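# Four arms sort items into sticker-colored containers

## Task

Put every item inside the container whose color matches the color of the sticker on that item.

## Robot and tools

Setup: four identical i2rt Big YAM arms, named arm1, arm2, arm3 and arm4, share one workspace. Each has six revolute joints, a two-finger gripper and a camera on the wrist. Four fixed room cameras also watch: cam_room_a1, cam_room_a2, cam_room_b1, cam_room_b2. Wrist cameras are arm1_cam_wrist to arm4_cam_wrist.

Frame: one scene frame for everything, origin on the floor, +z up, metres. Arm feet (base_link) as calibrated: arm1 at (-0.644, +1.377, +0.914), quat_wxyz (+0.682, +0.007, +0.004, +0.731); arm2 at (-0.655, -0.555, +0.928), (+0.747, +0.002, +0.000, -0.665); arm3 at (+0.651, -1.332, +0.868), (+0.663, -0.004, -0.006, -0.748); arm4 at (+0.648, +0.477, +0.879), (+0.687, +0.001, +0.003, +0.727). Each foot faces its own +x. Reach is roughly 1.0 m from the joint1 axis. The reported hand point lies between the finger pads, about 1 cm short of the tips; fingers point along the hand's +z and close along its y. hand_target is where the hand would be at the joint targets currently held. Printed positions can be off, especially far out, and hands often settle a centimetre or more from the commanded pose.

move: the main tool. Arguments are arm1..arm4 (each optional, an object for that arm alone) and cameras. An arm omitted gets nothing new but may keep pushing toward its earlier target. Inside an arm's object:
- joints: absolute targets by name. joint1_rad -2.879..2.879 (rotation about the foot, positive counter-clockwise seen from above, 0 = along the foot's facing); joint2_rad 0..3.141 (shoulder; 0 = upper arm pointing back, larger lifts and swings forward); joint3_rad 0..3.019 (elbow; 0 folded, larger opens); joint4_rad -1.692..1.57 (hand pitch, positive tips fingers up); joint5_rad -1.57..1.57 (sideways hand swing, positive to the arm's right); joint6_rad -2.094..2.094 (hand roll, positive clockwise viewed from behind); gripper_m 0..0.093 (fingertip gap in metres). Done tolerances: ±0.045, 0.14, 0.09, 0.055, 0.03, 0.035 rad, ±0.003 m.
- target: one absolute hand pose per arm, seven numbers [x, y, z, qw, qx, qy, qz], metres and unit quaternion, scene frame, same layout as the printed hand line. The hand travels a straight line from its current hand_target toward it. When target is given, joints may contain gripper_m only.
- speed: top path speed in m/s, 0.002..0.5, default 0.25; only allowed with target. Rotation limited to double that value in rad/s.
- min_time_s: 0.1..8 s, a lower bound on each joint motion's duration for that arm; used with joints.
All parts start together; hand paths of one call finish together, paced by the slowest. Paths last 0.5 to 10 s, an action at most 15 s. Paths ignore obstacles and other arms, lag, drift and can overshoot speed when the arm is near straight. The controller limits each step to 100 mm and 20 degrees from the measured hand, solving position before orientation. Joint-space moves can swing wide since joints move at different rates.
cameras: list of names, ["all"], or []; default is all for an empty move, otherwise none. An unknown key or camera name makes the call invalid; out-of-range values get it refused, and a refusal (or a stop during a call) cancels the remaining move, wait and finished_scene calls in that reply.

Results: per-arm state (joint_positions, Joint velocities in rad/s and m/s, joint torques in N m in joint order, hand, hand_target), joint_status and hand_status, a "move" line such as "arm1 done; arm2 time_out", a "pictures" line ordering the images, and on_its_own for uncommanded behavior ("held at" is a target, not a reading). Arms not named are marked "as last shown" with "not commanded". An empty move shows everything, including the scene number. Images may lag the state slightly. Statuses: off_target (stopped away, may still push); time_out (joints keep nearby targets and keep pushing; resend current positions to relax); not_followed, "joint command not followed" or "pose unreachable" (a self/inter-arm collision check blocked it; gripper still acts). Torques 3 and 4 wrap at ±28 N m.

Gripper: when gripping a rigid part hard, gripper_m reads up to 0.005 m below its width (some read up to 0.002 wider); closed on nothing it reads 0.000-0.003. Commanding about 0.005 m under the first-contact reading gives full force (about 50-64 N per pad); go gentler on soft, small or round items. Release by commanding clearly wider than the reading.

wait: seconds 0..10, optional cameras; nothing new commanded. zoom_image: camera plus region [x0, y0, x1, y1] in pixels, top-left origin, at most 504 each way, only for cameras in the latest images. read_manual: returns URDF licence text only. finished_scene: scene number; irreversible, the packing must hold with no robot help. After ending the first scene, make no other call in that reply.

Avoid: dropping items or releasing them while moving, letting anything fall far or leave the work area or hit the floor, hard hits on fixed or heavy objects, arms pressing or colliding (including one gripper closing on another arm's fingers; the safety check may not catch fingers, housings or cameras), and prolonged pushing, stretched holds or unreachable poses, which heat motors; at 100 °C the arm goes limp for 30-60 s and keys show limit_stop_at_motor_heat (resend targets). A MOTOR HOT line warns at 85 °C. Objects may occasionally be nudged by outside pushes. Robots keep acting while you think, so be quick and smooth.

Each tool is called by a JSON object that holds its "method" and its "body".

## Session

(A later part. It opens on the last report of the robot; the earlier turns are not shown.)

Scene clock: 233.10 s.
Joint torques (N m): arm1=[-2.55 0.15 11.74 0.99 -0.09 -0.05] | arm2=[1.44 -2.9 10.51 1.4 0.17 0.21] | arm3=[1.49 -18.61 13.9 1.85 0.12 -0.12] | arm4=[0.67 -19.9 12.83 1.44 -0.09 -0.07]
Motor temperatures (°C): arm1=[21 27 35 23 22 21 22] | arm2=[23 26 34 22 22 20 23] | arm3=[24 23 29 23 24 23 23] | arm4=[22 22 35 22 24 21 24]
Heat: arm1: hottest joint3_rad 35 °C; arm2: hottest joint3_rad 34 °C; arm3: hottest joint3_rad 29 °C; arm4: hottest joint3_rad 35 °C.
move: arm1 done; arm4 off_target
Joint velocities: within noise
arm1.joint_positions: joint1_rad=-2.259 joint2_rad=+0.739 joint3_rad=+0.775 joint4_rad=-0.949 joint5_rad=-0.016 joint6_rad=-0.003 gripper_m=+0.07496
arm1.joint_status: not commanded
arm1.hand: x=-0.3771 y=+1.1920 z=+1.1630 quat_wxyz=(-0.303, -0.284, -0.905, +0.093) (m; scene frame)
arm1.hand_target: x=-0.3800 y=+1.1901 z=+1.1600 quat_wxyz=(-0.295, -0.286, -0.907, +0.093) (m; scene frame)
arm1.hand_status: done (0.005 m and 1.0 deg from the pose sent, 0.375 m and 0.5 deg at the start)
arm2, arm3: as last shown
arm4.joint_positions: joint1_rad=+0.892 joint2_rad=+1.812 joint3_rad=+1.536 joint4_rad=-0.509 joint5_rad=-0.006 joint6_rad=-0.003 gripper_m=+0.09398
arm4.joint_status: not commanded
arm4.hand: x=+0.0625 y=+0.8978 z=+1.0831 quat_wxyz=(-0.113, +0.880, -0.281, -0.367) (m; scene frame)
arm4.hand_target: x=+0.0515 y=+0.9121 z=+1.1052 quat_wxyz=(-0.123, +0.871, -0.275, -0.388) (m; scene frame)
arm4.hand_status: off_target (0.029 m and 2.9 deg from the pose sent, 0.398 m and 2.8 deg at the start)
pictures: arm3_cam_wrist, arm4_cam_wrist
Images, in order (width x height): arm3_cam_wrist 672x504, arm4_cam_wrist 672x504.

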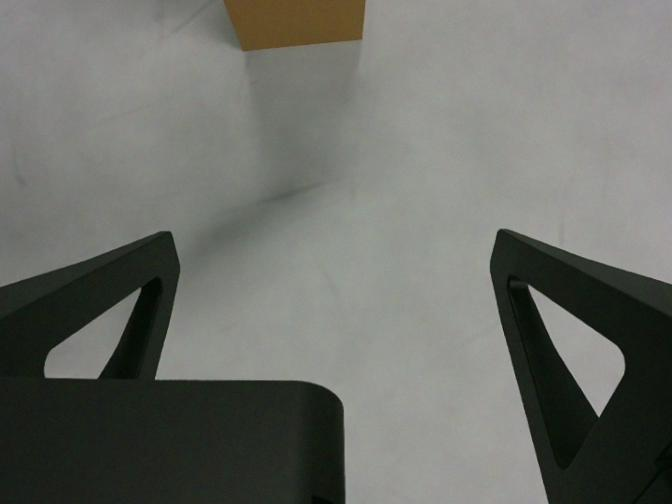

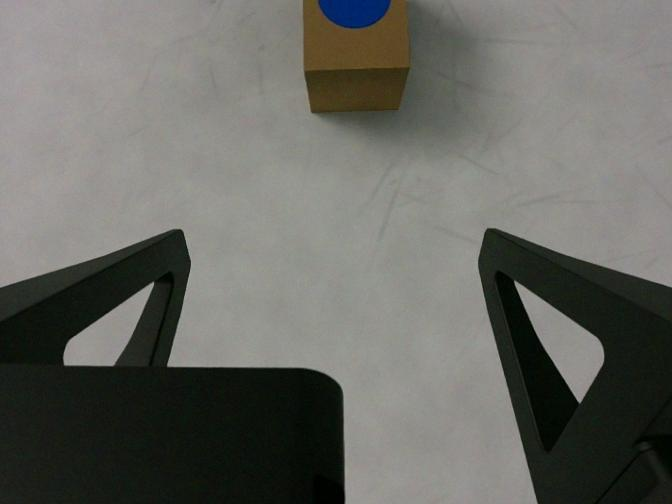

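{"method": "move", "body": {"arm3": {"target":[-0.0155,-0.947,1.085,0.0931,-0.8918,0.2141,0.3877],"speed":0.15}, "arm4": {"target":[-0.0055,0.963,1.070,-0.1223,0.8712,-0.2747,-0.3879],"speed":0.15}, "cameras": ["arm3_cam_wrist","arm4_cam_wrist"]}}

Scene clock: 252.33 s.
Joint torques (N m): arm1=[-2.67 0.15 11.85 0.99 -0.06 -0.08] | arm2=[1.55 -2.78 10.5 1.43 0.17 0.21] | arm3=[1.61 -22.24 14.12 1.09 -0.1 -0.12] | arm4=[0.38 -22.83 12.89 0.81 -0.07 -0.09]
Motor temperatures (°C): arm1=[21 26 34 23 21 21 22] | arm2=[23 26 34 22 22 20 23] | arm3=[24 24 30 23 24 23 23] | arm4=[22 23 36 22 24 21 24]
Heat: arm1: hottest joint3_rad 34 °C; arm2: hottest joint3_rad 34 °C; arm3: hottest joint3_rad 30 °C; arm4: hottest joint3_rad 36 °C.
move: arm3 off_target; arm4 off_target
Joint velocities: within noise
arm1, arm2: as last shown
arm3.joint_positions: joint1_rad=-1.979 joint2_rad=+1.898 joint3_rad=+1.646 joint4_rad=-0.539 joint5_rad=-0.030 joint6_rad=-0.038 gripper_m=+0.09399
arm3.joint_status: not commanded
arm3.hand: x=-0.0009 y=-0.9534 z=+1.0576 quat_wxyz=(+0.087, -0.899, +0.222, +0.367) (m; scene frame)
arm3.hand_target: x=-0.0140 y=-0.9480 z=+1.0851 quat_wxyz=(+0.093, -0.892, +0.214, +0.388) (m; scene frame)
arm3.hand_status: off_target (0.032 m and 2.8 deg from the pose sent, 0.098 m and 5.4 deg at the start)
arm4.joint_positions: joint1_rad=+0.879 joint2_rad=+2.031 joint3_rad=+1.780 joint4_rad=-0.512 joint5_rad=-0.015 joint6_rad=-0.010 gripper_m=+0.09398
arm4.joint_status: not commanded
arm4.hand: x=+0.0036 y=+0.9511 z=+1.0535 quat_wxyz=(-0.116, +0.875, -0.281, -0.376) (m; scene frame)
arm4.hand_target: x=-0.0045 y=+0.9621 z=+1.0701 quat_wxyz=(-0.123, +0.871, -0.275, -0.388) (m; scene frame)
arm4.hand_status: off_target (0.022 m and 1.8 deg from the pose sent, 0.095 m and 2.9 deg at the start)
pictures: arm3_cam_wrist, arm4_cam_wrist
Images, in order (width x height): arm3_cam_wrist 672x504, arm4_cam_wrist 672x504.

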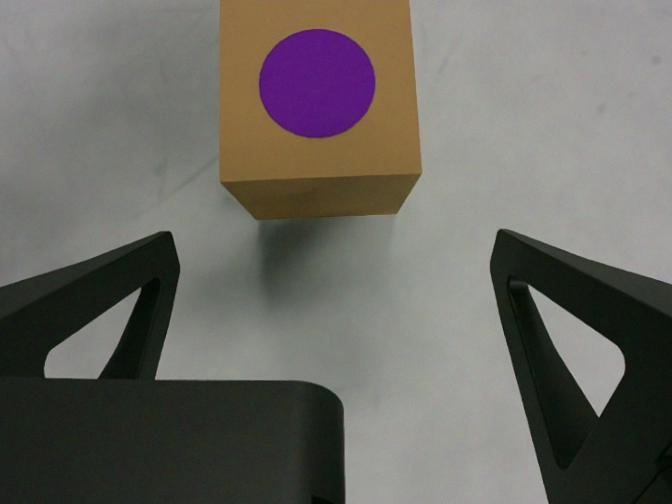

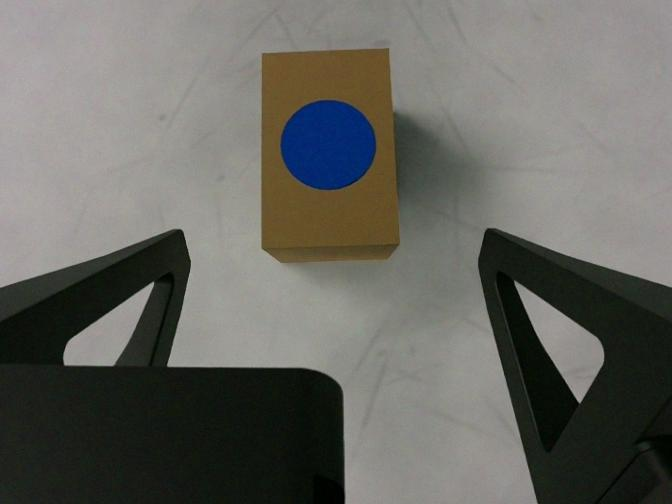

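{"method": "move", "body": {"arm3": {"target":[-0.057,-0.930,1.052,0.0931,-0.8918,0.2141,0.3877],"speed":0.12}, "arm4": {"target":[-0.0388,0.9847,1.023,-0.1223,0.8712,-0.2747,-0.3879],"speed":0.12}, "cameras": ["arm3_cam_wrist","arm4_cam_wrist"]}}

Scene clock: 262.27 s.
Joint torques (N m): arm1=[-2.55 0.79 11.74 0.99 -0.05 -0.04] | arm2=[1.55 -2.9 10.43 1.4 0.16 0.22] | arm3=[2.37 -24.18 13.91 1.5 0.06 -0.07] | arm4=[0.97 -23.18 12.75 1.66 -0.03 -0.06]
Motor temperatures (°C): arm1=[21 26 34 23 21 21 22] | arm2=[23 25 34 22 22 20 23] | arm3=[24 25 31 23 24 23 23] | arm4=[22 24 39 22 24 21 24]
Heat: arm1: hottest joint3_rad 34 °C; arm2: hottest joint3_rad 34 °C; arm3: hottest joint3_rad 31 °C; arm4: hottest joint3_rad 39 °C.
move: arm3 off_target; arm4 off_target
Joint velocities: within noise
arm1, arm2: as last shown
arm3.joint_positions: joint1_rad=-1.979 joint2_rad=+2.034 joint3_rad=+1.779 joint4_rad=-0.539 joint5_rad=-0.028 joint6_rad=-0.039 gripper_m=+0.09399
arm3.joint_status: not commanded
arm3.hand: x=-0.0382 y=-0.9320 z=+1.0269 quat_wxyz=(+0.087, -0.900, +0.222, +0.365) (m; scene frame)
arm3.hand_target: x=-0.0554 y=-0.9311 z=+1.0523 quat_wxyz=(+0.093, -0.892, +0.214, +0.388) (m; scene frame)
arm3.hand_status: off_target (0.031 m and 2.9 deg from the pose sent, 0.061 m and 2.7 deg at the start)
arm4.joint_positions: joint1_rad=+0.879 joint2_rad=+2.159 joint3_rad=+1.902 joint4_rad=-0.509 joint5_rad=-0.014 joint6_rad=-0.014 gripper_m=+0.09398
arm4.joint_status: not commanded
arm4.hand: x=-0.0258 y=+0.9728 z=+1.0193 quat_wxyz=(-0.117, +0.876, -0.280, -0.375) (m; scene frame)
arm4.hand_target: x=-0.0376 y=+0.9839 z=+1.0230 quat_wxyz=(-0.122, +0.871, -0.275, -0.388) (m; scene frame)
arm4.hand_status: off_target (0.018 m and 1.9 deg from the pose sent, 0.062 m and 1.8 deg at the start)
pictures: arm3_cam_wrist, arm4_cam_wrist
Images, in order (width x height): arm3_cam_wrist 672x504, arm4_cam_wrist 672x504.

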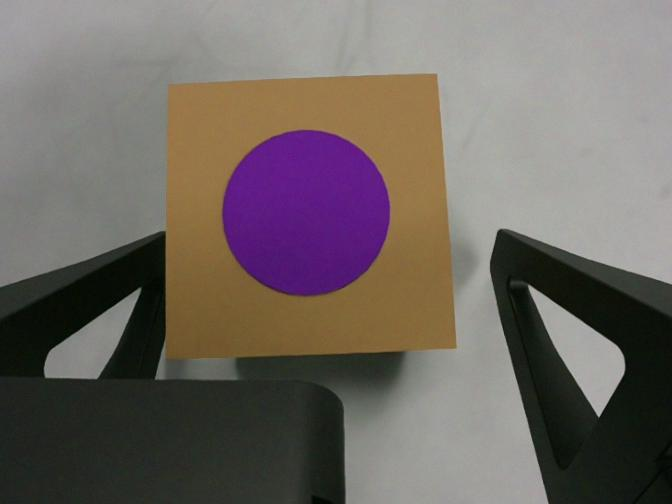

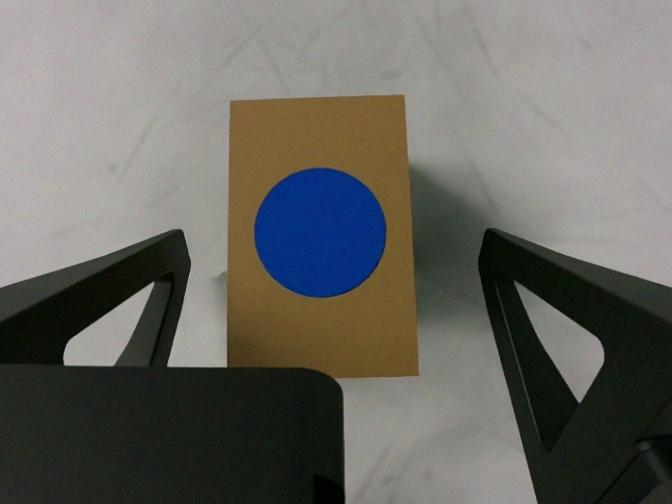

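{"method": "move", "body": {"arm3": {"joints":{"gripper_m":0.043}}, "arm4": {"joints":{"gripper_m":0.032}}, "cameras": ["arm3_cam_wrist","arm4_cam_wrist"]}}

Scene clock: 266.00 s.
Joint torques (N m): arm1=[-2.9 0.21 11.81 1.06 -0.06 -0.04] | arm2=[1.55 -2.84 10.44 1.42 0.17 0.22] | arm3=[2.14 -23.88 13.96 1.47 0.04 -0.06] | arm4=[0.85 -23.41 12.77 1.54 -0.04 -0.06]
Motor temperatures (°C): arm1=[21 25 34 23 21 21 22] | arm2=[23 25 34 22 22 20 23] | arm3=[24 25 32 23 24 23 23] | arm4=[22 24 40 22 24 21 24]
Heat: arm1: hottest joint3_rad 34 °C; arm2: hottest joint3_rad 34 °C; arm3: hottest joint3_rad 32 °C; arm4: hottest joint3_rad 40 °C.
move: arm3 off_target; arm4 off_target
Joint velocities: within noise
arm1, arm2: as last shown
arm3.joint_positions: joint1_rad=-1.979 joint2_rad=+2.034 joint3_rad=+1.779 joint4_rad=-0.539 joint5_rad=-0.028 joint6_rad=-0.039 gripper_m=+0.05320
arm3.joint_status: gripper_m off_target (ended at +0.05323, target +0.04300)
arm3.hand: x=-0.0381 y=-0.9319 z=+1.0269 quat_wxyz=(+0.088, -0.900, +0.222, +0.365) (m; scene frame)
arm3.hand_target: x=-0.0553 y=-0.9310 z=+1.0522 quat_wxyz=(+0.093, -0.892, +0.214, +0.388) (m; scene frame)
arm3.hand_status: not commanded
arm4.joint_positions: joint1_rad=+0.879 joint2_rad=+2.159 joint3_rad=+1.902 joint4_rad=-0.509 joint5_rad=-0.014 joint6_rad=-0.014 gripper_m=+0.04450
arm4.joint_status: gripper_m off_target (ended at +0.04452, target +0.03200)
arm4.hand: x=-0.0258 y=+0.9727 z=+1.0193 quat_wxyz=(-0.117, +0.876, -0.280, -0.375) (m; scene frame)
arm4.hand_target: x=-0.0376 y=+0.9839 z=+1.0230 quat_wxyz=(-0.122, +0.871, -0.275, -0.388) (m; scene frame)
arm4.hand_status: not commanded
pictures: arm3_cam_wrist, arm4_cam_wrist
Images, in order (width x height): arm3_cam_wrist 672x504, arm4_cam_wrist 672x504.

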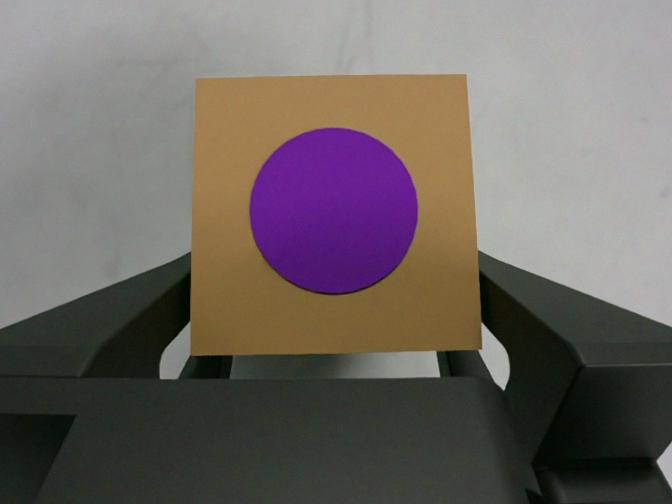

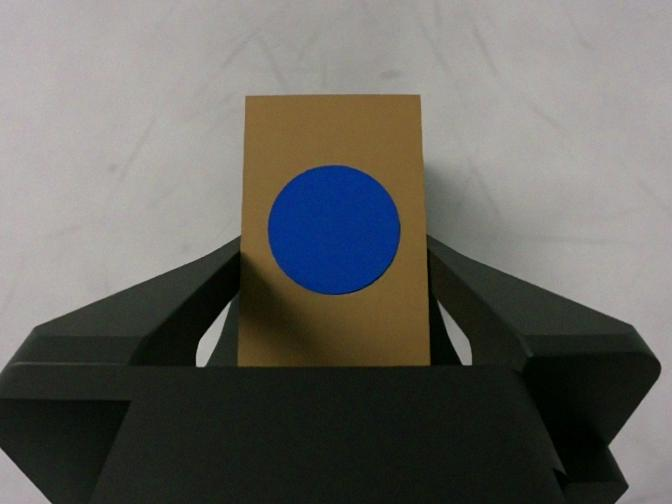

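{"method": "move", "body": {"arm3": {"target":[0.335,-1.14,1.20,0.0931,-0.8918,0.2141,0.3877],"speed":0.22}, "arm4": {"target":[0.35,0.69,1.20,-0.1223,0.8712,-0.2747,-0.3879],"speed":0.22}, "cameras": ["arm3_cam_wrist","arm4_cam_wrist"]}}

Scene clock: 275.83 s.
Joint torques (N m): arm1=[-2.96 -0.21 11.81 0.98 -0.09 -0.02] | arm2=[1.44 -2.78 10.48 1.43 0.17 0.22] | arm3=[0.32 -3.49 9.46 1.32 -0.11 -0.14] | arm4=[1.55 -2.78 9.61 0.79 0.22 0.1]
Motor temperatures (°C): arm1=[21 25 34 23 21 21 22] | arm2=[23 25 34 22 22 20 23] | arm3=[24 25 33 23 24 23 24] | arm4=[22 25 41 22 24 21 25]
Heat: arm1: hottest joint3_rad 34 °C; arm2: hottest joint3_rad 34 °C; arm3: hottest joint3_rad 33 °C; arm4: hottest joint3_rad 41 °C.
move: arm3 done; arm4 done
Joint velocities: within noise
arm1, arm2: as last shown
arm3.joint_positions: joint1_rad=-1.996 joint2_rad=+0.793 joint3_rad=+0.945 joint4_rad=-0.883 joint5_rad=-0.056 joint6_rad=-0.061 gripper_m=+0.05320
arm3.joint_status: not commanded
arm3.hand: x=+0.3327 y=-1.1444 z=+1.2046 quat_wxyz=(+0.092, -0.890, +0.211, +0.394) (m; scene frame)
arm3.hand_target: x=+0.3350 y=-1.1401 z=+1.2001 quat_wxyz=(+0.093, -0.892, +0.214, +0.388) (m; scene frame)
arm3.hand_status: done (0.007 m and 0.9 deg from the pose sent, 0.461 m and 2.9 deg at the start)
arm4.joint_positions: joint1_rad=+0.894 joint2_rad=+0.779 joint3_rad=+0.888 joint4_rad=-0.830 joint5_rad=-0.002 joint6_rad=-0.014 gripper_m=+0.04450
arm4.joint_status: not commanded
arm4.hand: x=+0.3518 y=+0.6914 z=+1.2023 quat_wxyz=(-0.126, +0.869, -0.273, -0.393) (m; scene frame)
arm4.hand_target: x=+0.3500 y=+0.6900 z=+1.2000 quat_wxyz=(-0.122, +0.871, -0.275, -0.388) (m; scene frame)
arm4.hand_status: done (0.003 m and 0.8 deg from the pose sent, 0.504 m and 1.8 deg at the start)
pictures: arm3_cam_wrist, arm4_cam_wrist
Images, in order (width x height): arm3_cam_wrist 672x504, arm4_cam_wrist 672x504.

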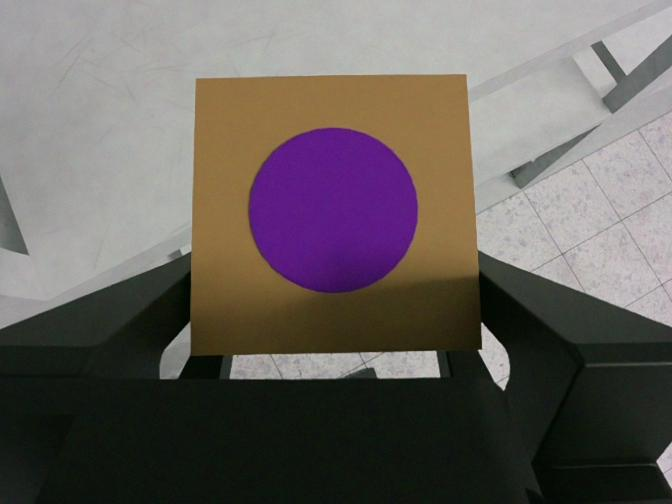

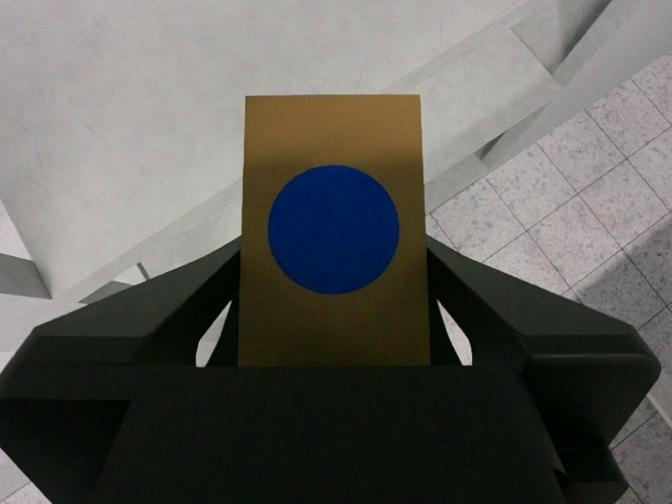

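{"method": "move", "body": {"arm3": {"joints":{"joint1_rad":1.79,"joint2_rad":0.75,"joint3_rad":0.9,"joint4_rad":-0.95,"joint5_rad":0,"joint6_rad":0},"min_time_s":5}, "arm4": {"joints":{"joint1_rad":-1.9,"joint2_rad":0.75,"joint3_rad":0.9,"joint4_rad":-0.95,"joint5_rad":0,"joint6_rad":0},"min_time_s":4}, "cameras": ["arm3_cam_wrist","arm4_cam_wrist"]}}

Scene clock: 285.93 s.
Joint torques (N m): arm1=[-2.02 0.67 11.75 0.94 -0.07 -0.04] | arm2=[1.49 -2.78 10.48 1.42 0.17 0.22] | arm3=[1.85 -4.37 9.35 1.21 0.14 0.02] | arm4=[0.73 -4.37 10.24 0.79 0.09 0.16]
Motor temperatures (°C): arm1=[20 25 34 23 21 21 22] | arm2=[23 25 34 22 22 20 23] | arm3=[24 25 32 23 24 23 24] | arm4=[22 25 41 22 24 21 25]
Heat: arm1: hottest joint3_rad 34 °C; arm2: hottest joint3_rad 34 °C; arm3: hottest joint3_rad 32 °C; arm4: hottest joint3_rad 41 °C.
move: arm3 done; arm4 done
Joint velocities: within noise
arm1, arm2: as last shown
arm3.joint_positions: joint1_rad=+1.782 joint2_rad=+0.762 joint3_rad=+0.904 joint4_rad=-0.946 joint5_rad=-0.003 joint6_rad=-0.008 gripper_m=+0.05321
arm3.joint_status: all done
arm3.hand: x=+0.9942 y=-1.2962 z=+1.1838 quat_wxyz=(-0.374, +0.048, -0.926, -0.010) (m; scene frame)
arm3.hand_target: x=+0.9905 y=-1.2942 z=+1.1848 quat_wxyz=(-0.376, +0.048, -0.925, -0.012) (m; scene frame)
arm3.hand_status: not commanded
arm4.joint_positions: joint1_rad=-1.901 joint2_rad=+0.764 joint3_rad=+0.888 joint4_rad=-0.941 joint5_rad=+0.000 joint6_rad=-0.013 gripper_m=+0.04450
arm4.joint_status: all done
arm4.hand: x=+0.9806 y=+0.3847 z=+1.1855 quat_wxyz=(-0.362, -0.120, -0.923, +0.055) (m; scene frame)
arm4.hand_target: x=+0.9782 y=+0.3859 z=+1.1954 quat_wxyz=(-0.370, -0.125, -0.919, +0.053) (m; scene frame)
arm4.hand_status: not commanded
pictures: arm3_cam_wrist, arm4_cam_wrist
Images, in order (width x height): arm3_cam_wrist 672x504, arm4_cam_wrist 672x504.

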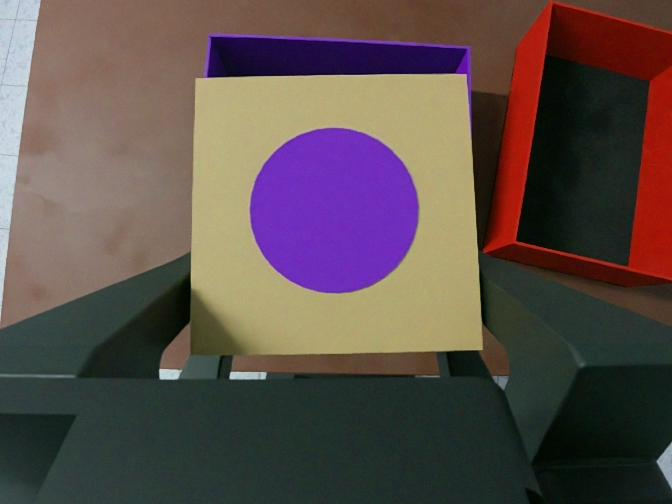

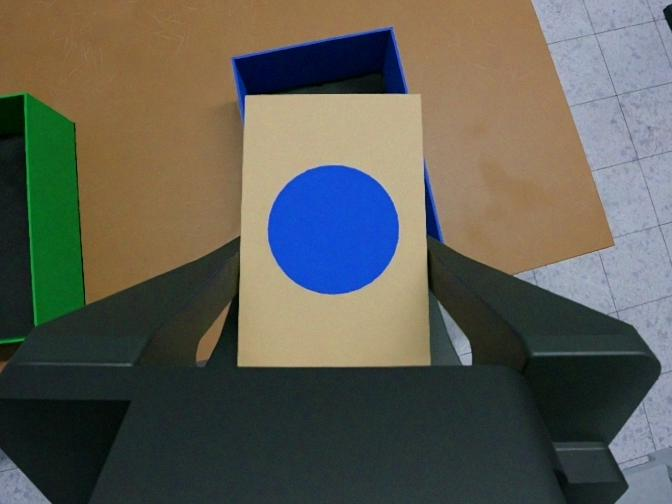

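{"method": "move", "body": {"arm3": {"target":[1.225,-1.272,0.88,-0.3822,0.0483,-0.9226,-0.02],"speed":0.25}, "arm4": {"target":[1.15,0.343,0.87,-0.3794,-0.1206,-0.916,0.05],"speed":0.25}, "cameras": ["arm3_cam_wrist","arm4_cam_wrist","cam_room_a1","cam_room_a2"]}}

{"method": "zoom_image", "body": {"camera": "cam_room_a2", "region": [260, 260, 420, 380]}}

{"method": "zoom_image", "body": {"camera": "cam_room_a1", "region": [160, 280, 320, 400]}}

Scene clock: 309.57 s.
Joint torques (N m): arm1=[-2.43 0.56 11.78 0.94 -0.05 -0.06] | arm2=[1.61 -2.73 10.45 1.42 0.17 0.22] | arm3=[1.73 -16.15 9.5 2.17 -0.06 0.02] | arm4=[1.73 -13.27 7.36 1.85 -0.04 0.15]
Motor temperatures (°C): arm1=[20 25 34 23 21 21 22] | arm2=[23 25 34 22 22 20 23] | arm3=[24 24 32 23 24 23 24] | arm4=[22 23 41 22 24 21 26]
Heat: arm1: hottest joint3_rad 34 °C; arm2: hottest joint3_rad 34 °C; arm3: hottest joint3_rad 32 °C; arm4: hottest joint3_rad 41 °C.
move: arm3 off_target; arm4 off_target
Joint velocities: within noise
arm1: as last shown
arm2.joint_positions: joint1_rad=+0.934 joint2_rad=+0.737 joint3_rad=+0.774 joint4_rad=-0.940 joint5_rad=+0.019 joint6_rad=+0.003 gripper_m=+0.08493
arm2.joint_status: not commanded
arm2.hand: x=-0.3776 y=-0.7195 z=+1.1829 quat_wxyz=(-0.315, -0.248, -0.912, +0.091) (m; scene frame)
arm2.hand_target: x=-0.3802 y=-0.7150 z=+1.1702 quat_wxyz=(-0.298, -0.252, -0.917, +0.084) (m; scene frame)
arm2.hand_status: not commanded
arm3.joint_positions: joint1_rad=+1.782 joint2_rad=+1.775 joint3_rad=+0.826 joint4_rad=+0.097 joint5_rad=-0.011 joint6_rad=-0.001 gripper_m=+0.05321
arm3.joint_status: not commanded
arm3.hand: x=+1.1998 y=-1.2807 z=+0.8581 quat_wxyz=(-0.352, +0.047, -0.935, -0.014) (m; scene frame)
arm3.hand_target: x=+1.2234 y=-1.2721 z=+0.8808 quat_wxyz=(-0.382, +0.048, -0.923, -0.020) (m; scene frame)
arm3.hand_status: off_target (0.034 m and 3.8 deg from the pose sent, 0.382 m and 1.5 deg at the start)
arm4.joint_positions: joint1_rad=-1.896 joint2_rad=+1.719 joint3_rad=+0.659 joint4_rad=+0.225 joint5_rad=+0.000 joint6_rad=-0.011 gripper_m=+0.04450
arm4.joint_status: not commanded
arm4.hand: x=+1.1278 y=+0.3443 z=+0.8551 quat_wxyz=(-0.354, -0.119, -0.926, +0.052) (m; scene frame)
arm4.hand_target: x=+1.1490 y=+0.3433 z=+0.8707 quat_wxyz=(-0.379, -0.120, -0.916, +0.050) (m; scene frame)
arm4.hand_status: off_target (0.027 m and 3.1 deg from the pose sent, 0.361 m and 2.2 deg at the start)
pictures: arm3_cam_wrist, arm4_cam_wrist, cam_room_a1, cam_room_a2
Images, in order (width x height): arm3_cam_wrist 672x504, arm4_cam_wrist 672x504, cam_room_a1 672x504, cam_room_a2 672x504.

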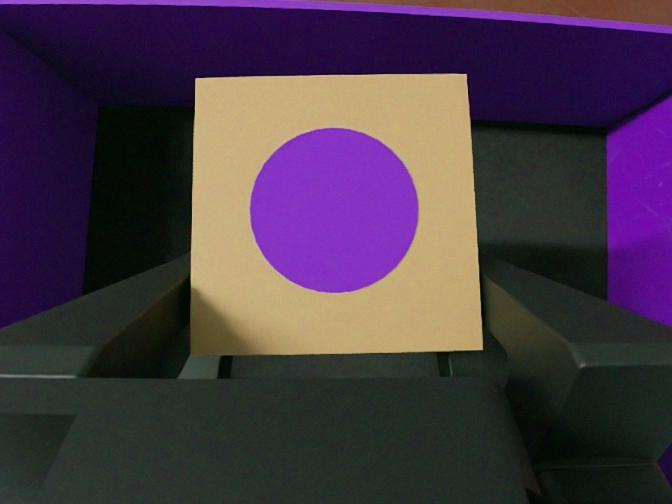

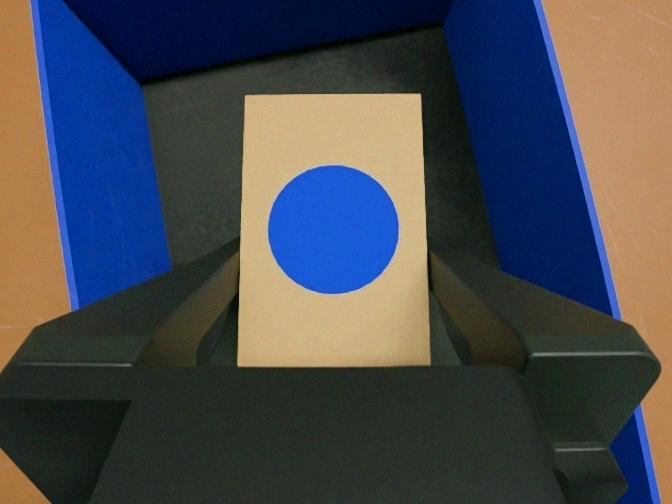

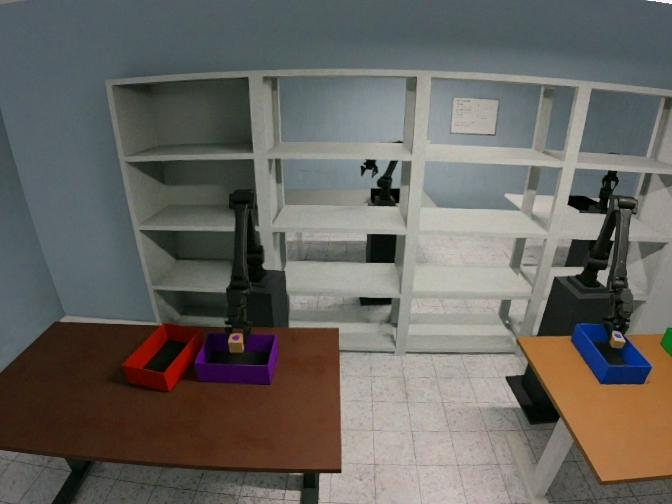

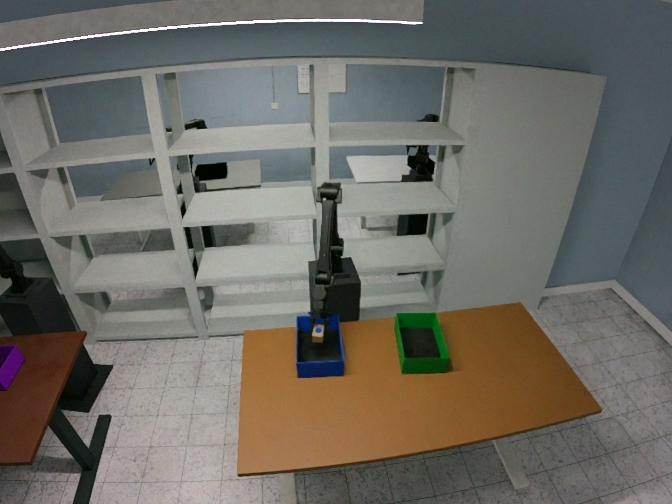

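Scaled by 3.150.

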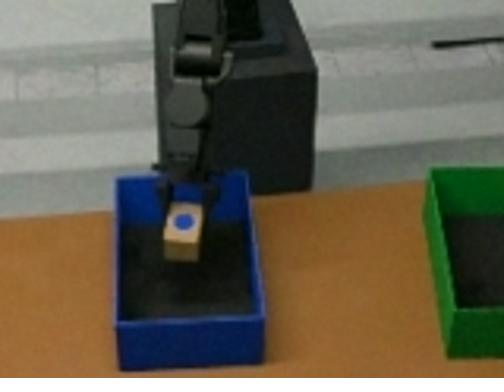

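Scaled by 3.150.

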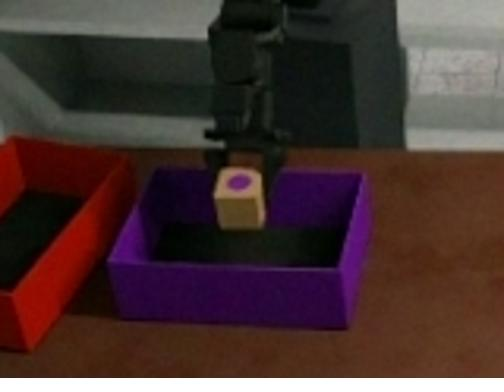

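{"method": "move", "body": {"arm3": {"target":[1.252,-1.266,0.815,-0.3822,0.0483,-0.9226,-0.02],"speed":0.15}, "arm4": {"target":[1.182,0.338,0.80,-0.3794,-0.1206,-0.916,0.05],"speed":0.15}, "cameras": ["arm3_cam_wrist","arm4_cam_wrist"]}}

Scene clock: 315.07 s.
Joint torques (N m): arm1=[-2.9 0.09 11.79 0.92 -0.08 -0.1] | arm2=[1.49 -2.9 10.47 1.44 0.16 0.22] | arm3=[2.08 -17.67 8.16 2.13 0.13 0.03] | arm4=[1.2 -15.03 5.98 1.84 0.19 0.2]
Motor temperatures (°C): arm1=[20 24 34 23 21 21 21] | arm2=[23 25 34 22 22 20 23] | arm3=[24 24 32 23 24 23 24] | arm4=[22 24 40 22 24 21 26]
Heat: arm1: hottest joint3_rad 34 °C; arm2: hottest joint3_rad 34 °C; arm3: hottest joint3_rad 32 °C; arm4: hottest joint3_rad 40 °C.
move: arm3 off_target; arm4 off_target
Joint velocities: within noise
arm1, arm2: as last shown
arm3.joint_positions: joint1_rad=+1.786 joint2_rad=+1.976 joint3_rad=+0.903 joint4_rad=+0.231 joint5_rad=-0.010 joint6_rad=+0.005 gripper_m=+0.05321
arm3.joint_status: not commanded
arm3.hand: x=+1.2294 y=-1.2765 z=+0.7985 quat_wxyz=(-0.356, +0.046, -0.933, -0.016) (m; scene frame)
arm3.hand_target: x=+1.2507 y=-1.2660 z=+0.8157 quat_wxyz=(-0.382, +0.048, -0.923, -0.020) (m; scene frame)
arm3.hand_status: off_target (0.030 m and 3.3 deg from the pose sent, 0.069 m and 3.8 deg at the start)
arm4.joint_positions: joint1_rad=-1.887 joint2_rad=+1.965 joint3_rad=+0.757 joint4_rad=+0.385 joint5_rad=+0.000 joint6_rad=-0.004 gripper_m=+0.04450
arm4.joint_status: not commanded
arm4.hand: x=+1.1636 y=+0.3395 z=+0.7923 quat_wxyz=(-0.360, -0.118, -0.924, +0.050) (m; scene frame)
arm4.hand_target: x=+1.1814 y=+0.3383 z=+0.8005 quat_wxyz=(-0.379, -0.120, -0.916, +0.050) (m; scene frame)
arm4.hand_status: off_target (0.020 m and 2.4 deg from the pose sent, 0.077 m and 3.1 deg at the start)
pictures: arm3_cam_wrist, arm4_cam_wrist
Images, in order (width x height): arm3_cam_wrist 672x504, arm4_cam_wrist 672x504.

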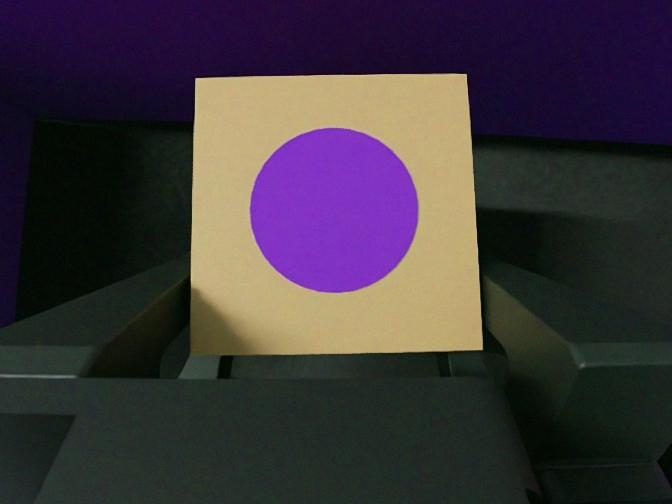

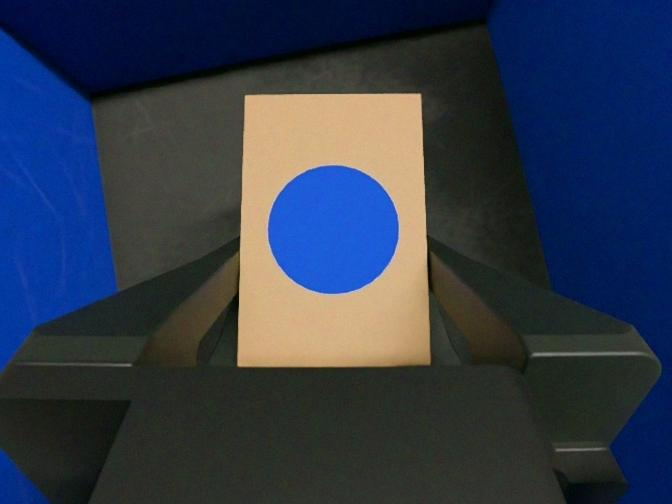

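{"method": "move", "body": {"arm3": {"target":[1.248,-1.264,0.785,-0.3822,0.0483,-0.9226,-0.02],"speed":0.1}, "arm4": {"target":[1.182,0.338,0.770,-0.3794,-0.1206,-0.916,0.05],"speed":0.1}, "cameras": []}}

{"method": "move", "body": {"arm3": {"target":[1.248,-1.264,0.770,-0.3822,0.0483,-0.9226,-0.02],"speed":0.06}, "arm4": {"target":[1.182,0.338,0.757,-0.3794,-0.1206,-0.916,0.05],"speed":0.06}, "cameras": ["arm3_cam_wrist","arm4_cam_wrist"]}}

Scene clock: 321.20 s.
Joint torques (N m): arm1=[-2.49 -0.03 11.69 0.95 -0.1 -0.04] | arm2=[1.49 -2.73 10.45 1.39 0.16 0.22] | arm3=[2.26 -17.61 7.2 2.15 0.13 0.03] | arm4=[0.91 -15.44 5.23 1.85 0.21 0.19]
Motor temperatures (°C): arm1=[20 24 34 23 21 21 21] | arm2=[23 25 34 22 22 20 23] | arm3=[24 25 32 23 24 23 24] | arm4=[22 23 38 22 24 21 26]
Heat: arm1: hottest joint3_rad 34 °C; arm2: hottest joint3_rad 34 °C; arm3: hottest joint3_rad 32 °C; arm4: hottest joint3_rad 38 °C.
move: arm3 off_target; arm4 off_target
Joint velocities: within noise
arm1.joint_positions: joint1_rad=-2.259 joint2_rad=+0.739 joint3_rad=+0.775 joint4_rad=-0.949 joint5_rad=-0.016 joint6_rad=-0.003 gripper_m=+0.07496
arm1.joint_status: not commanded
arm1.hand: x=-0.3771 y=+1.1920 z=+1.1630 quat_wxyz=(-0.303, -0.284, -0.905, +0.093) (m; scene frame)
arm1.hand_target: x=-0.3800 y=+1.1901 z=+1.1600 quat_wxyz=(-0.295, -0.286, -0.907, +0.093) (m; scene frame)
arm1.hand_status: not commanded
arm2: as last shown
arm3.joint_positions: joint1_rad=+1.792 joint2_rad=+2.044 joint3_rad=+0.903 joint4_rad=+0.308 joint5_rad=-0.006 joint6_rad=+0.009 gripper_m=+0.05321
arm3.joint_status: not commanded
arm3.hand: x=+1.2289 y=-1.2742 z=+0.7730 quat_wxyz=(-0.360, +0.046, -0.932, -0.016) (m; scene frame)
arm3.hand_target: x=+1.2470 y=-1.2640 z=+0.7855 quat_wxyz=(-0.382, +0.048, -0.923, -0.020) (m; scene frame)
arm3.hand_status: off_target (0.025 m and 2.8 deg from the pose sent, 0.026 m and 3.3 deg at the start)
arm4.joint_positions: joint1_rad=-1.887 joint2_rad=+2.050 joint3_rad=+0.772 joint4_rad=+0.461 joint5_rad=+0.000 joint6_rad=-0.004 gripper_m=+0.04450
arm4.joint_status: not commanded
arm4.hand: x=+1.1663 y=+0.3386 z=+0.7661 quat_wxyz=(-0.363, -0.118, -0.923, +0.050) (m; scene frame)
arm4.hand_target: x=+1.1815 y=+0.3383 z=+0.7703 quat_wxyz=(-0.379, -0.121, -0.916, +0.050) (m; scene frame)
arm4.hand_status: off_target (0.016 m and 2.0 deg from the pose sent, 0.029 m and 2.4 deg at the start)
pictures: none
No camera images: "cameras" was empty.

Scene clock: 322.17 s.
Joint torques (N m): arm1=[-2.49 0.62 11.86 0.95 -0.03 -0.08] | arm2=[1.55 -2.78 10.45 1.42 0.17 0.22] | arm3=[2.08 -17.2 7.05 2.28 0.15 0.03] | arm4=[1.14 -14.27 5.12 1.91 0.22 0.16]
Motor temperatures (°C): arm1=[20 24 34 23 21 21 21] | arm2=[23 25 34 22 22 20 23] | arm3=[24 25 32 23 24 23 24] | arm4=[22 23 38 22 24 21 26]
Heat: arm1: hottest joint3_rad 34 °C; arm2: hottest joint3_rad 34 °C; arm3: hottest joint3_rad 32 °C; arm4: hottest joint3_rad 38 °C.
move: arm3 off_target; arm4 off_target
Joint velocities: within noise
arm1, arm2: as last shown
arm3.joint_positions: joint1_rad=+1.792 joint2_rad=+2.078 joint3_rad=+0.906 joint4_rad=+0.342 joint5_rad=-0.005 joint6_rad=+0.010 gripper_m=+0.05321
arm3.joint_status: not commanded
arm3.hand: x=+1.2292 y=-1.2744 z=+0.7609 quat_wxyz=(-0.362, +0.046, -0.931, -0.016) (m; scene frame)
arm3.hand_target: x=+1.2472 y=-1.2640 z=+0.7707 quat_wxyz=(-0.382, +0.048, -0.923, -0.020) (m; scene frame)
arm3.hand_status: off_target (0.023 m and 2.6 deg from the pose sent, 0.022 m and 2.8 deg at the start)
arm4.joint_positions: joint1_rad=-1.887 joint2_rad=+2.083 joint3_rad=+0.780 joint4_rad=+0.492 joint5_rad=+0.000 joint6_rad=-0.004 gripper_m=+0.04450
arm4.joint_status: not commanded
arm4.hand: x=+1.1678 y=+0.3382 z=+0.7561 quat_wxyz=(-0.366, -0.118, -0.922, +0.051) (m; scene frame)
arm4.hand_target: x=+1.1816 y=+0.3383 z=+0.7574 quat_wxyz=(-0.379, -0.120, -0.916, +0.050) (m; scene frame)
arm4.hand_status: off_target (0.014 m and 1.8 deg from the pose sent, 0.018 m and 2.0 deg at the start)
pictures: arm3_cam_wrist, arm4_cam_wrist
Images, in order (width x height): arm3_cam_wrist 672x504, arm4_cam_wrist 672x504.

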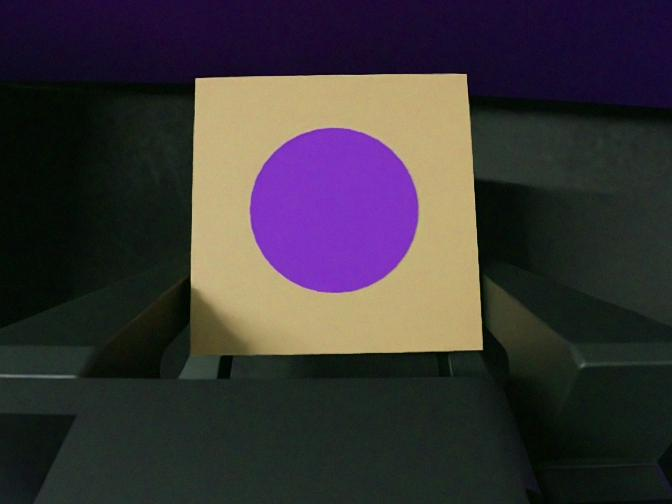

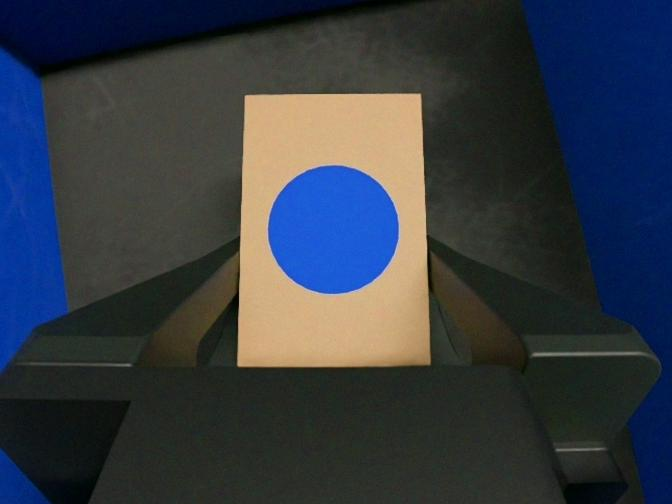

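{"method": "move", "body": {"arm3": {"target":[1.248,-1.264,0.758,-0.3822,0.0483,-0.9226,-0.02],"speed":0.06}, "arm4": {"target":[1.182,0.338,0.746,-0.3794,-0.1206,-0.916,0.05],"speed":0.06}, "cameras": []}}

{"method": "move", "body": {"arm3": {"target":[1.248,-1.264,0.746,-0.3822,0.0483,-0.9226,-0.02],"speed":0.06}, "arm4": {"target":[1.182,0.338,0.735,-0.3794,-0.1206,-0.916,0.05],"speed":0.06}, "cameras": ["arm3_cam_wrist","arm4_cam_wrist"]}}

Scene clock: 327.57 s.
Joint torques (N m): arm1=[-2.55 0.38 11.86 1.02 -0.07 -0.04] | arm2=[1.55 -2.84 10.47 1.39 0.17 0.21] | arm3=[2.08 -17.26 6.93 2.21 0.14 0.03] | arm4=[1.55 -14.97 4.74 1.91 0.22 0.19]
Motor temperatures (°C): arm1=[20 24 34 23 21 21 21] | arm2=[23 25 34 22 22 20 23] | arm3=[24 25 31 23 24 23 24] | arm4=[22 24 37 22 24 21 26]
Heat: arm1: hottest joint3_rad 34 °C; arm2: hottest joint3_rad 34 °C; arm3: hottest joint3_rad 31 °C; arm4: hottest joint3_rad 37 °C.
move: arm3 off_target; arm4 off_target
Joint velocities: within noise
arm1, arm2: as last shown
arm3.joint_positions: joint1_rad=+1.792 joint2_rad=+2.109 joint3_rad=+0.912 joint4_rad=+0.368 joint5_rad=-0.005 joint6_rad=+0.010 gripper_m=+0.05321
arm3.joint_status: not commanded
arm3.hand: x=+1.2295 y=-1.2745 z=+0.7499 quat_wxyz=(-0.362, +0.046, -0.931, -0.016) (m; scene frame)
arm3.hand_target: x=+1.2470 y=-1.2640 z=+0.7585 quat_wxyz=(-0.382, +0.048, -0.923, -0.020) (m; scene frame)
arm3.hand_status: off_target (0.023 m and 2.5 deg from the pose sent, 0.022 m and 2.6 deg at the start)
arm4.joint_positions: joint1_rad=-1.887 joint2_rad=+2.116 joint3_rad=+0.789 joint4_rad=+0.517 joint5_rad=+0.000 joint6_rad=-0.004 gripper_m=+0.04450
arm4.joint_status: not commanded
arm4.hand: x=+1.1686 y=+0.3380 z=+0.7460 quat_wxyz=(-0.366, -0.118, -0.922, +0.051) (m; scene frame)
arm4.hand_target: x=+1.1817 y=+0.3383 z=+0.7463 quat_wxyz=(-0.379, -0.120, -0.916, +0.050) (m; scene frame)
arm4.hand_status: off_target (0.013 m and 1.7 deg from the pose sent, 0.017 m and 1.8 deg at the start)
pictures: none
No camera images: "cameras" was empty.

Scene clock: 328.53 s.
Joint torques (N m): arm1=[-2.84 0.44 11.86 0.95 -0.08 -0.04] | arm2=[1.61 -2.84 10.44 1.43 0.16 0.22] | arm3=[2.2 -16.38 6.48 2.02 0.13 0.02] | arm4=[1.08 -14.1 4.31 1.7 0.23 0.16]
Motor temperatures (°C): arm1=[20 24 34 23 21 21 21] | arm2=[23 25 34 22 22 20 23] | arm3=[24 25 31 23 24 23 24] | arm4=[22 24 37 22 24 21 26]
Heat: arm1: hottest joint3_rad 34 °C; arm2: hottest joint3_rad 34 °C; arm3: hottest joint3_rad 31 °C; arm4: hottest joint3_rad 37 °C.
move: arm3 off_target; arm4 off_target
Joint velocities: within noise
arm1, arm2: as last shown
arm3.joint_positions: joint1_rad=+1.792 joint2_rad=+2.130 joint3_rad=+0.924 joint4_rad=+0.399 joint5_rad=-0.004 joint6_rad=+0.011 gripper_m=+0.05321
arm3.joint_status: not commanded
arm3.hand: x=+1.2365 y=-1.2737 z=+0.7471 quat_wxyz=(-0.372, +0.045, -0.927, -0.016) (m; scene frame)
arm3.hand_target: x=+1.2475 y=-1.2640 z=+0.7464 quat_wxyz=(-0.382, +0.048, -0.923, -0.020) (m; scene frame)
arm3.hand_status: off_target (0.015 m and 1.3 deg from the pose sent, 0.022 m and 2.5 deg at the start)
arm4.joint_positions: joint1_rad=-1.887 joint2_rad=+2.138 joint3_rad=+0.803 joint4_rad=+0.550 joint5_rad=+0.000 joint6_rad=-0.004 gripper_m=+0.04450
arm4.joint_status: not commanded
arm4.hand: x=+1.1760 y=+0.3359 z=+0.7436 quat_wxyz=(-0.377, -0.117, -0.917, +0.052) (m; scene frame)
arm4.hand_target: x=+1.1816 y=+0.3382 z=+0.7351 quat_wxyz=(-0.379, -0.121, -0.916, +0.050) (m; scene frame)
arm4.hand_status: off_target (0.011 m and 0.5 deg from the pose sent, 0.017 m and 1.7 deg at the start)
pictures: arm3_cam_wrist, arm4_cam_wrist
Images, in order (width x height): arm3_cam_wrist 672x504, arm4_cam_wrist 672x504.

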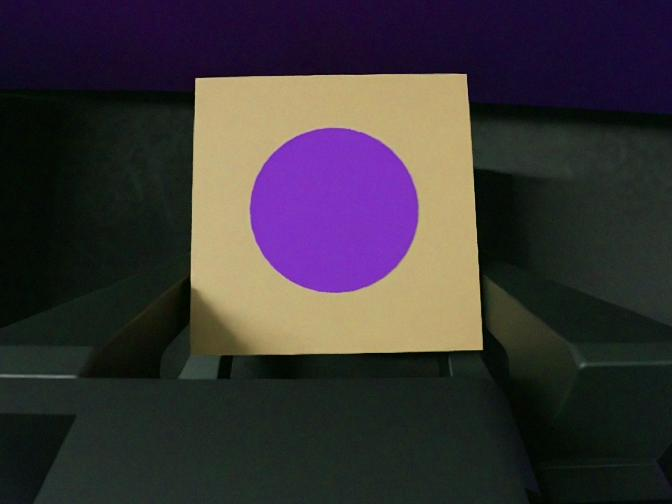

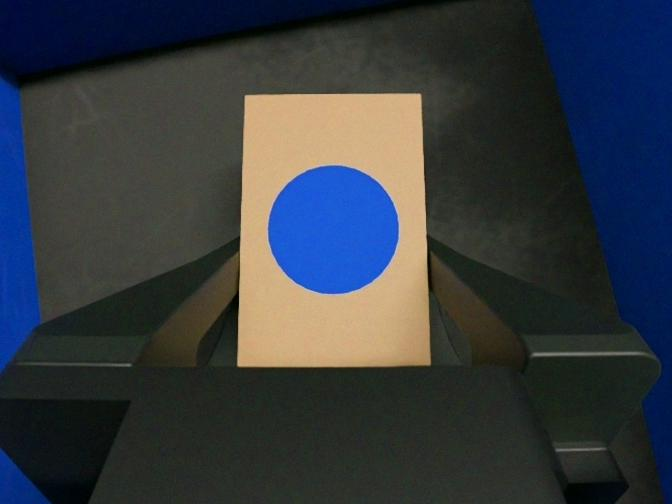

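{"method": "move", "body": {"arm3": {"target":[1.237,-1.272,0.743,-0.372,0.045,-0.927,-0.016],"speed":0.06}, "arm4": {"target":[1.176,0.337,0.739,-0.377,-0.117,-0.917,0.052],"speed":0.06}, "cameras": []}}

{"method": "move", "body": {"arm3": {"joints":{"gripper_m":0.08}}, "arm4": {"joints":{"gripper_m":0.07}}, "cameras": ["arm3_cam_wrist","arm4_cam_wrist"]}}

Scene clock: 334.23 s.
Joint torques (N m): arm1=[-2.49 0.38 11.77 0.91 -0.06 -0.04] | arm2=[1.38 -2.78 10.47 1.42 0.16 0.22] | arm3=[1.26 -17.32 4.57 1.61 0.16 -0.02] | arm4=[1.14 -15.85 3.11 1.5 0.16 0.04]
Motor temperatures (°C): arm1=[20 24 34 23 21 21 21] | arm2=[23 25 34 22 22 20 23] | arm3=[24 25 31 23 24 23 24] | arm4=[22 23 36 22 24 21 26]
Heat: arm1: hottest joint3_rad 34 °C; arm2: hottest joint3_rad 34 °C; arm3: hottest joint3_rad 31 °C; arm4: hottest joint3_rad 36 °C.
move: arm3 done; arm4 done
Joint velocities: within noise
arm1, arm2: as last shown
arm3.joint_positions: joint1_rad=+1.792 joint2_rad=+2.130 joint3_rad=+0.924 joint4_rad=+0.399 joint5_rad=-0.004 joint6_rad=+0.011 gripper_m=+0.05321
arm3.joint_status: not commanded
arm3.hand: x=+1.2365 y=-1.2738 z=+0.7471 quat_wxyz=(-0.372, +0.045, -0.927, -0.016) (m; scene frame)
arm3.hand_target: x=+1.2370 y=-1.2721 z=+0.7431 quat_wxyz=(-0.372, +0.045, -0.927, -0.016) (m; scene frame)
arm3.hand_status: done (0.005 m and 0.1 deg from the pose sent, 0.004 m and 0.1 deg at the start)
arm4.joint_positions: joint1_rad=-1.887 joint2_rad=+2.138 joint3_rad=+0.803 joint4_rad=+0.550 joint5_rad=+0.000 joint6_rad=-0.004 gripper_m=+0.04450
arm4.joint_status: not commanded
arm4.hand: x=+1.1760 y=+0.3359 z=+0.7436 quat_wxyz=(-0.377, -0.117, -0.917, +0.052) (m; scene frame)
arm4.hand_target: x=+1.1759 y=+0.3371 z=+0.7390 quat_wxyz=(-0.377, -0.117, -0.917, +0.052) (m; scene frame)
arm4.hand_status: done (0.005 m and 0.1 deg from the pose sent, 0.005 m and 0.1 deg at the start)
pictures: none
No camera images: "cameras" was empty.

Scene clock: 334.77 s.
Joint torques (N m): arm1=[-2.73 0.15 11.78 1.03 -0.05 -0.04] | arm2=[1.61 -2.73 10.48 1.44 0.17 0.23] | arm3=[1.26 -17.32 4.59 1.66 0.13 -0.03] | arm4=[1.03 -15.68 3.15 1.58 0.13 0.07]
Motor temperatures (°C): arm1=[20 24 34 23 21 21 21] | arm2=[23 25 34 22 22 20 23] | arm3=[24 25 30 23 24 23 24] | arm4=[22 23 36 22 24 21 26]
Heat: arm1: hottest joint3_rad 34 °C; arm2: hottest joint3_rad 34 °C; arm3: hottest joint3_rad 30 °C; arm4: hottest joint3_rad 36 °C.
move: arm3 done; arm4 done
Joint velocities: within noise
arm1, arm2: as last shown
arm3.joint_positions: joint1_rad=+1.792 joint2_rad=+2.130 joint3_rad=+0.924 joint4_rad=+0.399 joint5_rad=-0.003 joint6_rad=+0.011 gripper_m=+0.07996
arm3.joint_status: all done
arm3.hand: x=+1.2365 y=-1.2739 z=+0.7471 quat_wxyz=(-0.372, +0.045, -0.927, -0.016) (m; scene frame)
arm3.hand_target: x=+1.2370 y=-1.2721 z=+0.7431 quat_wxyz=(-0.372, +0.045, -0.927, -0.016) (m; scene frame)
arm3.hand_status: not commanded
arm4.joint_positions: joint1_rad=-1.887 joint2_rad=+2.138 joint3_rad=+0.803 joint4_rad=+0.550 joint5_rad=+0.000 joint6_rad=-0.004 gripper_m=+0.06991
arm4.joint_status: all done
arm4.hand: x=+1.1760 y=+0.3359 z=+0.7436 quat_wxyz=(-0.377, -0.117, -0.917, +0.052) (m; scene frame)
arm4.hand_target: x=+1.1759 y=+0.3371 z=+0.7390 quat_wxyz=(-0.377, -0.117, -0.917, +0.052) (m; scene frame)
arm4.hand_status: not commanded
pictures: arm3_cam_wrist, arm4_cam_wrist
Images, in order (width x height): arm3_cam_wrist 672x504, arm4_cam_wrist 672x504.

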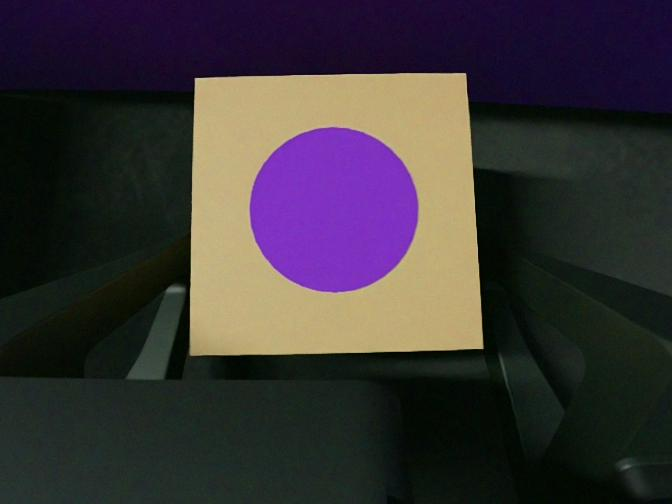

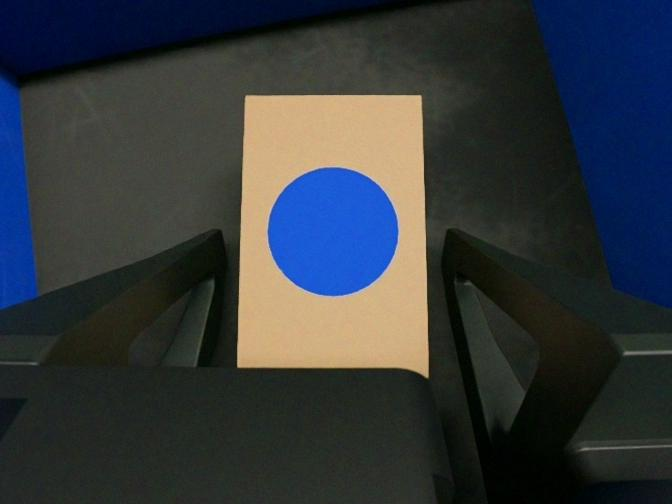

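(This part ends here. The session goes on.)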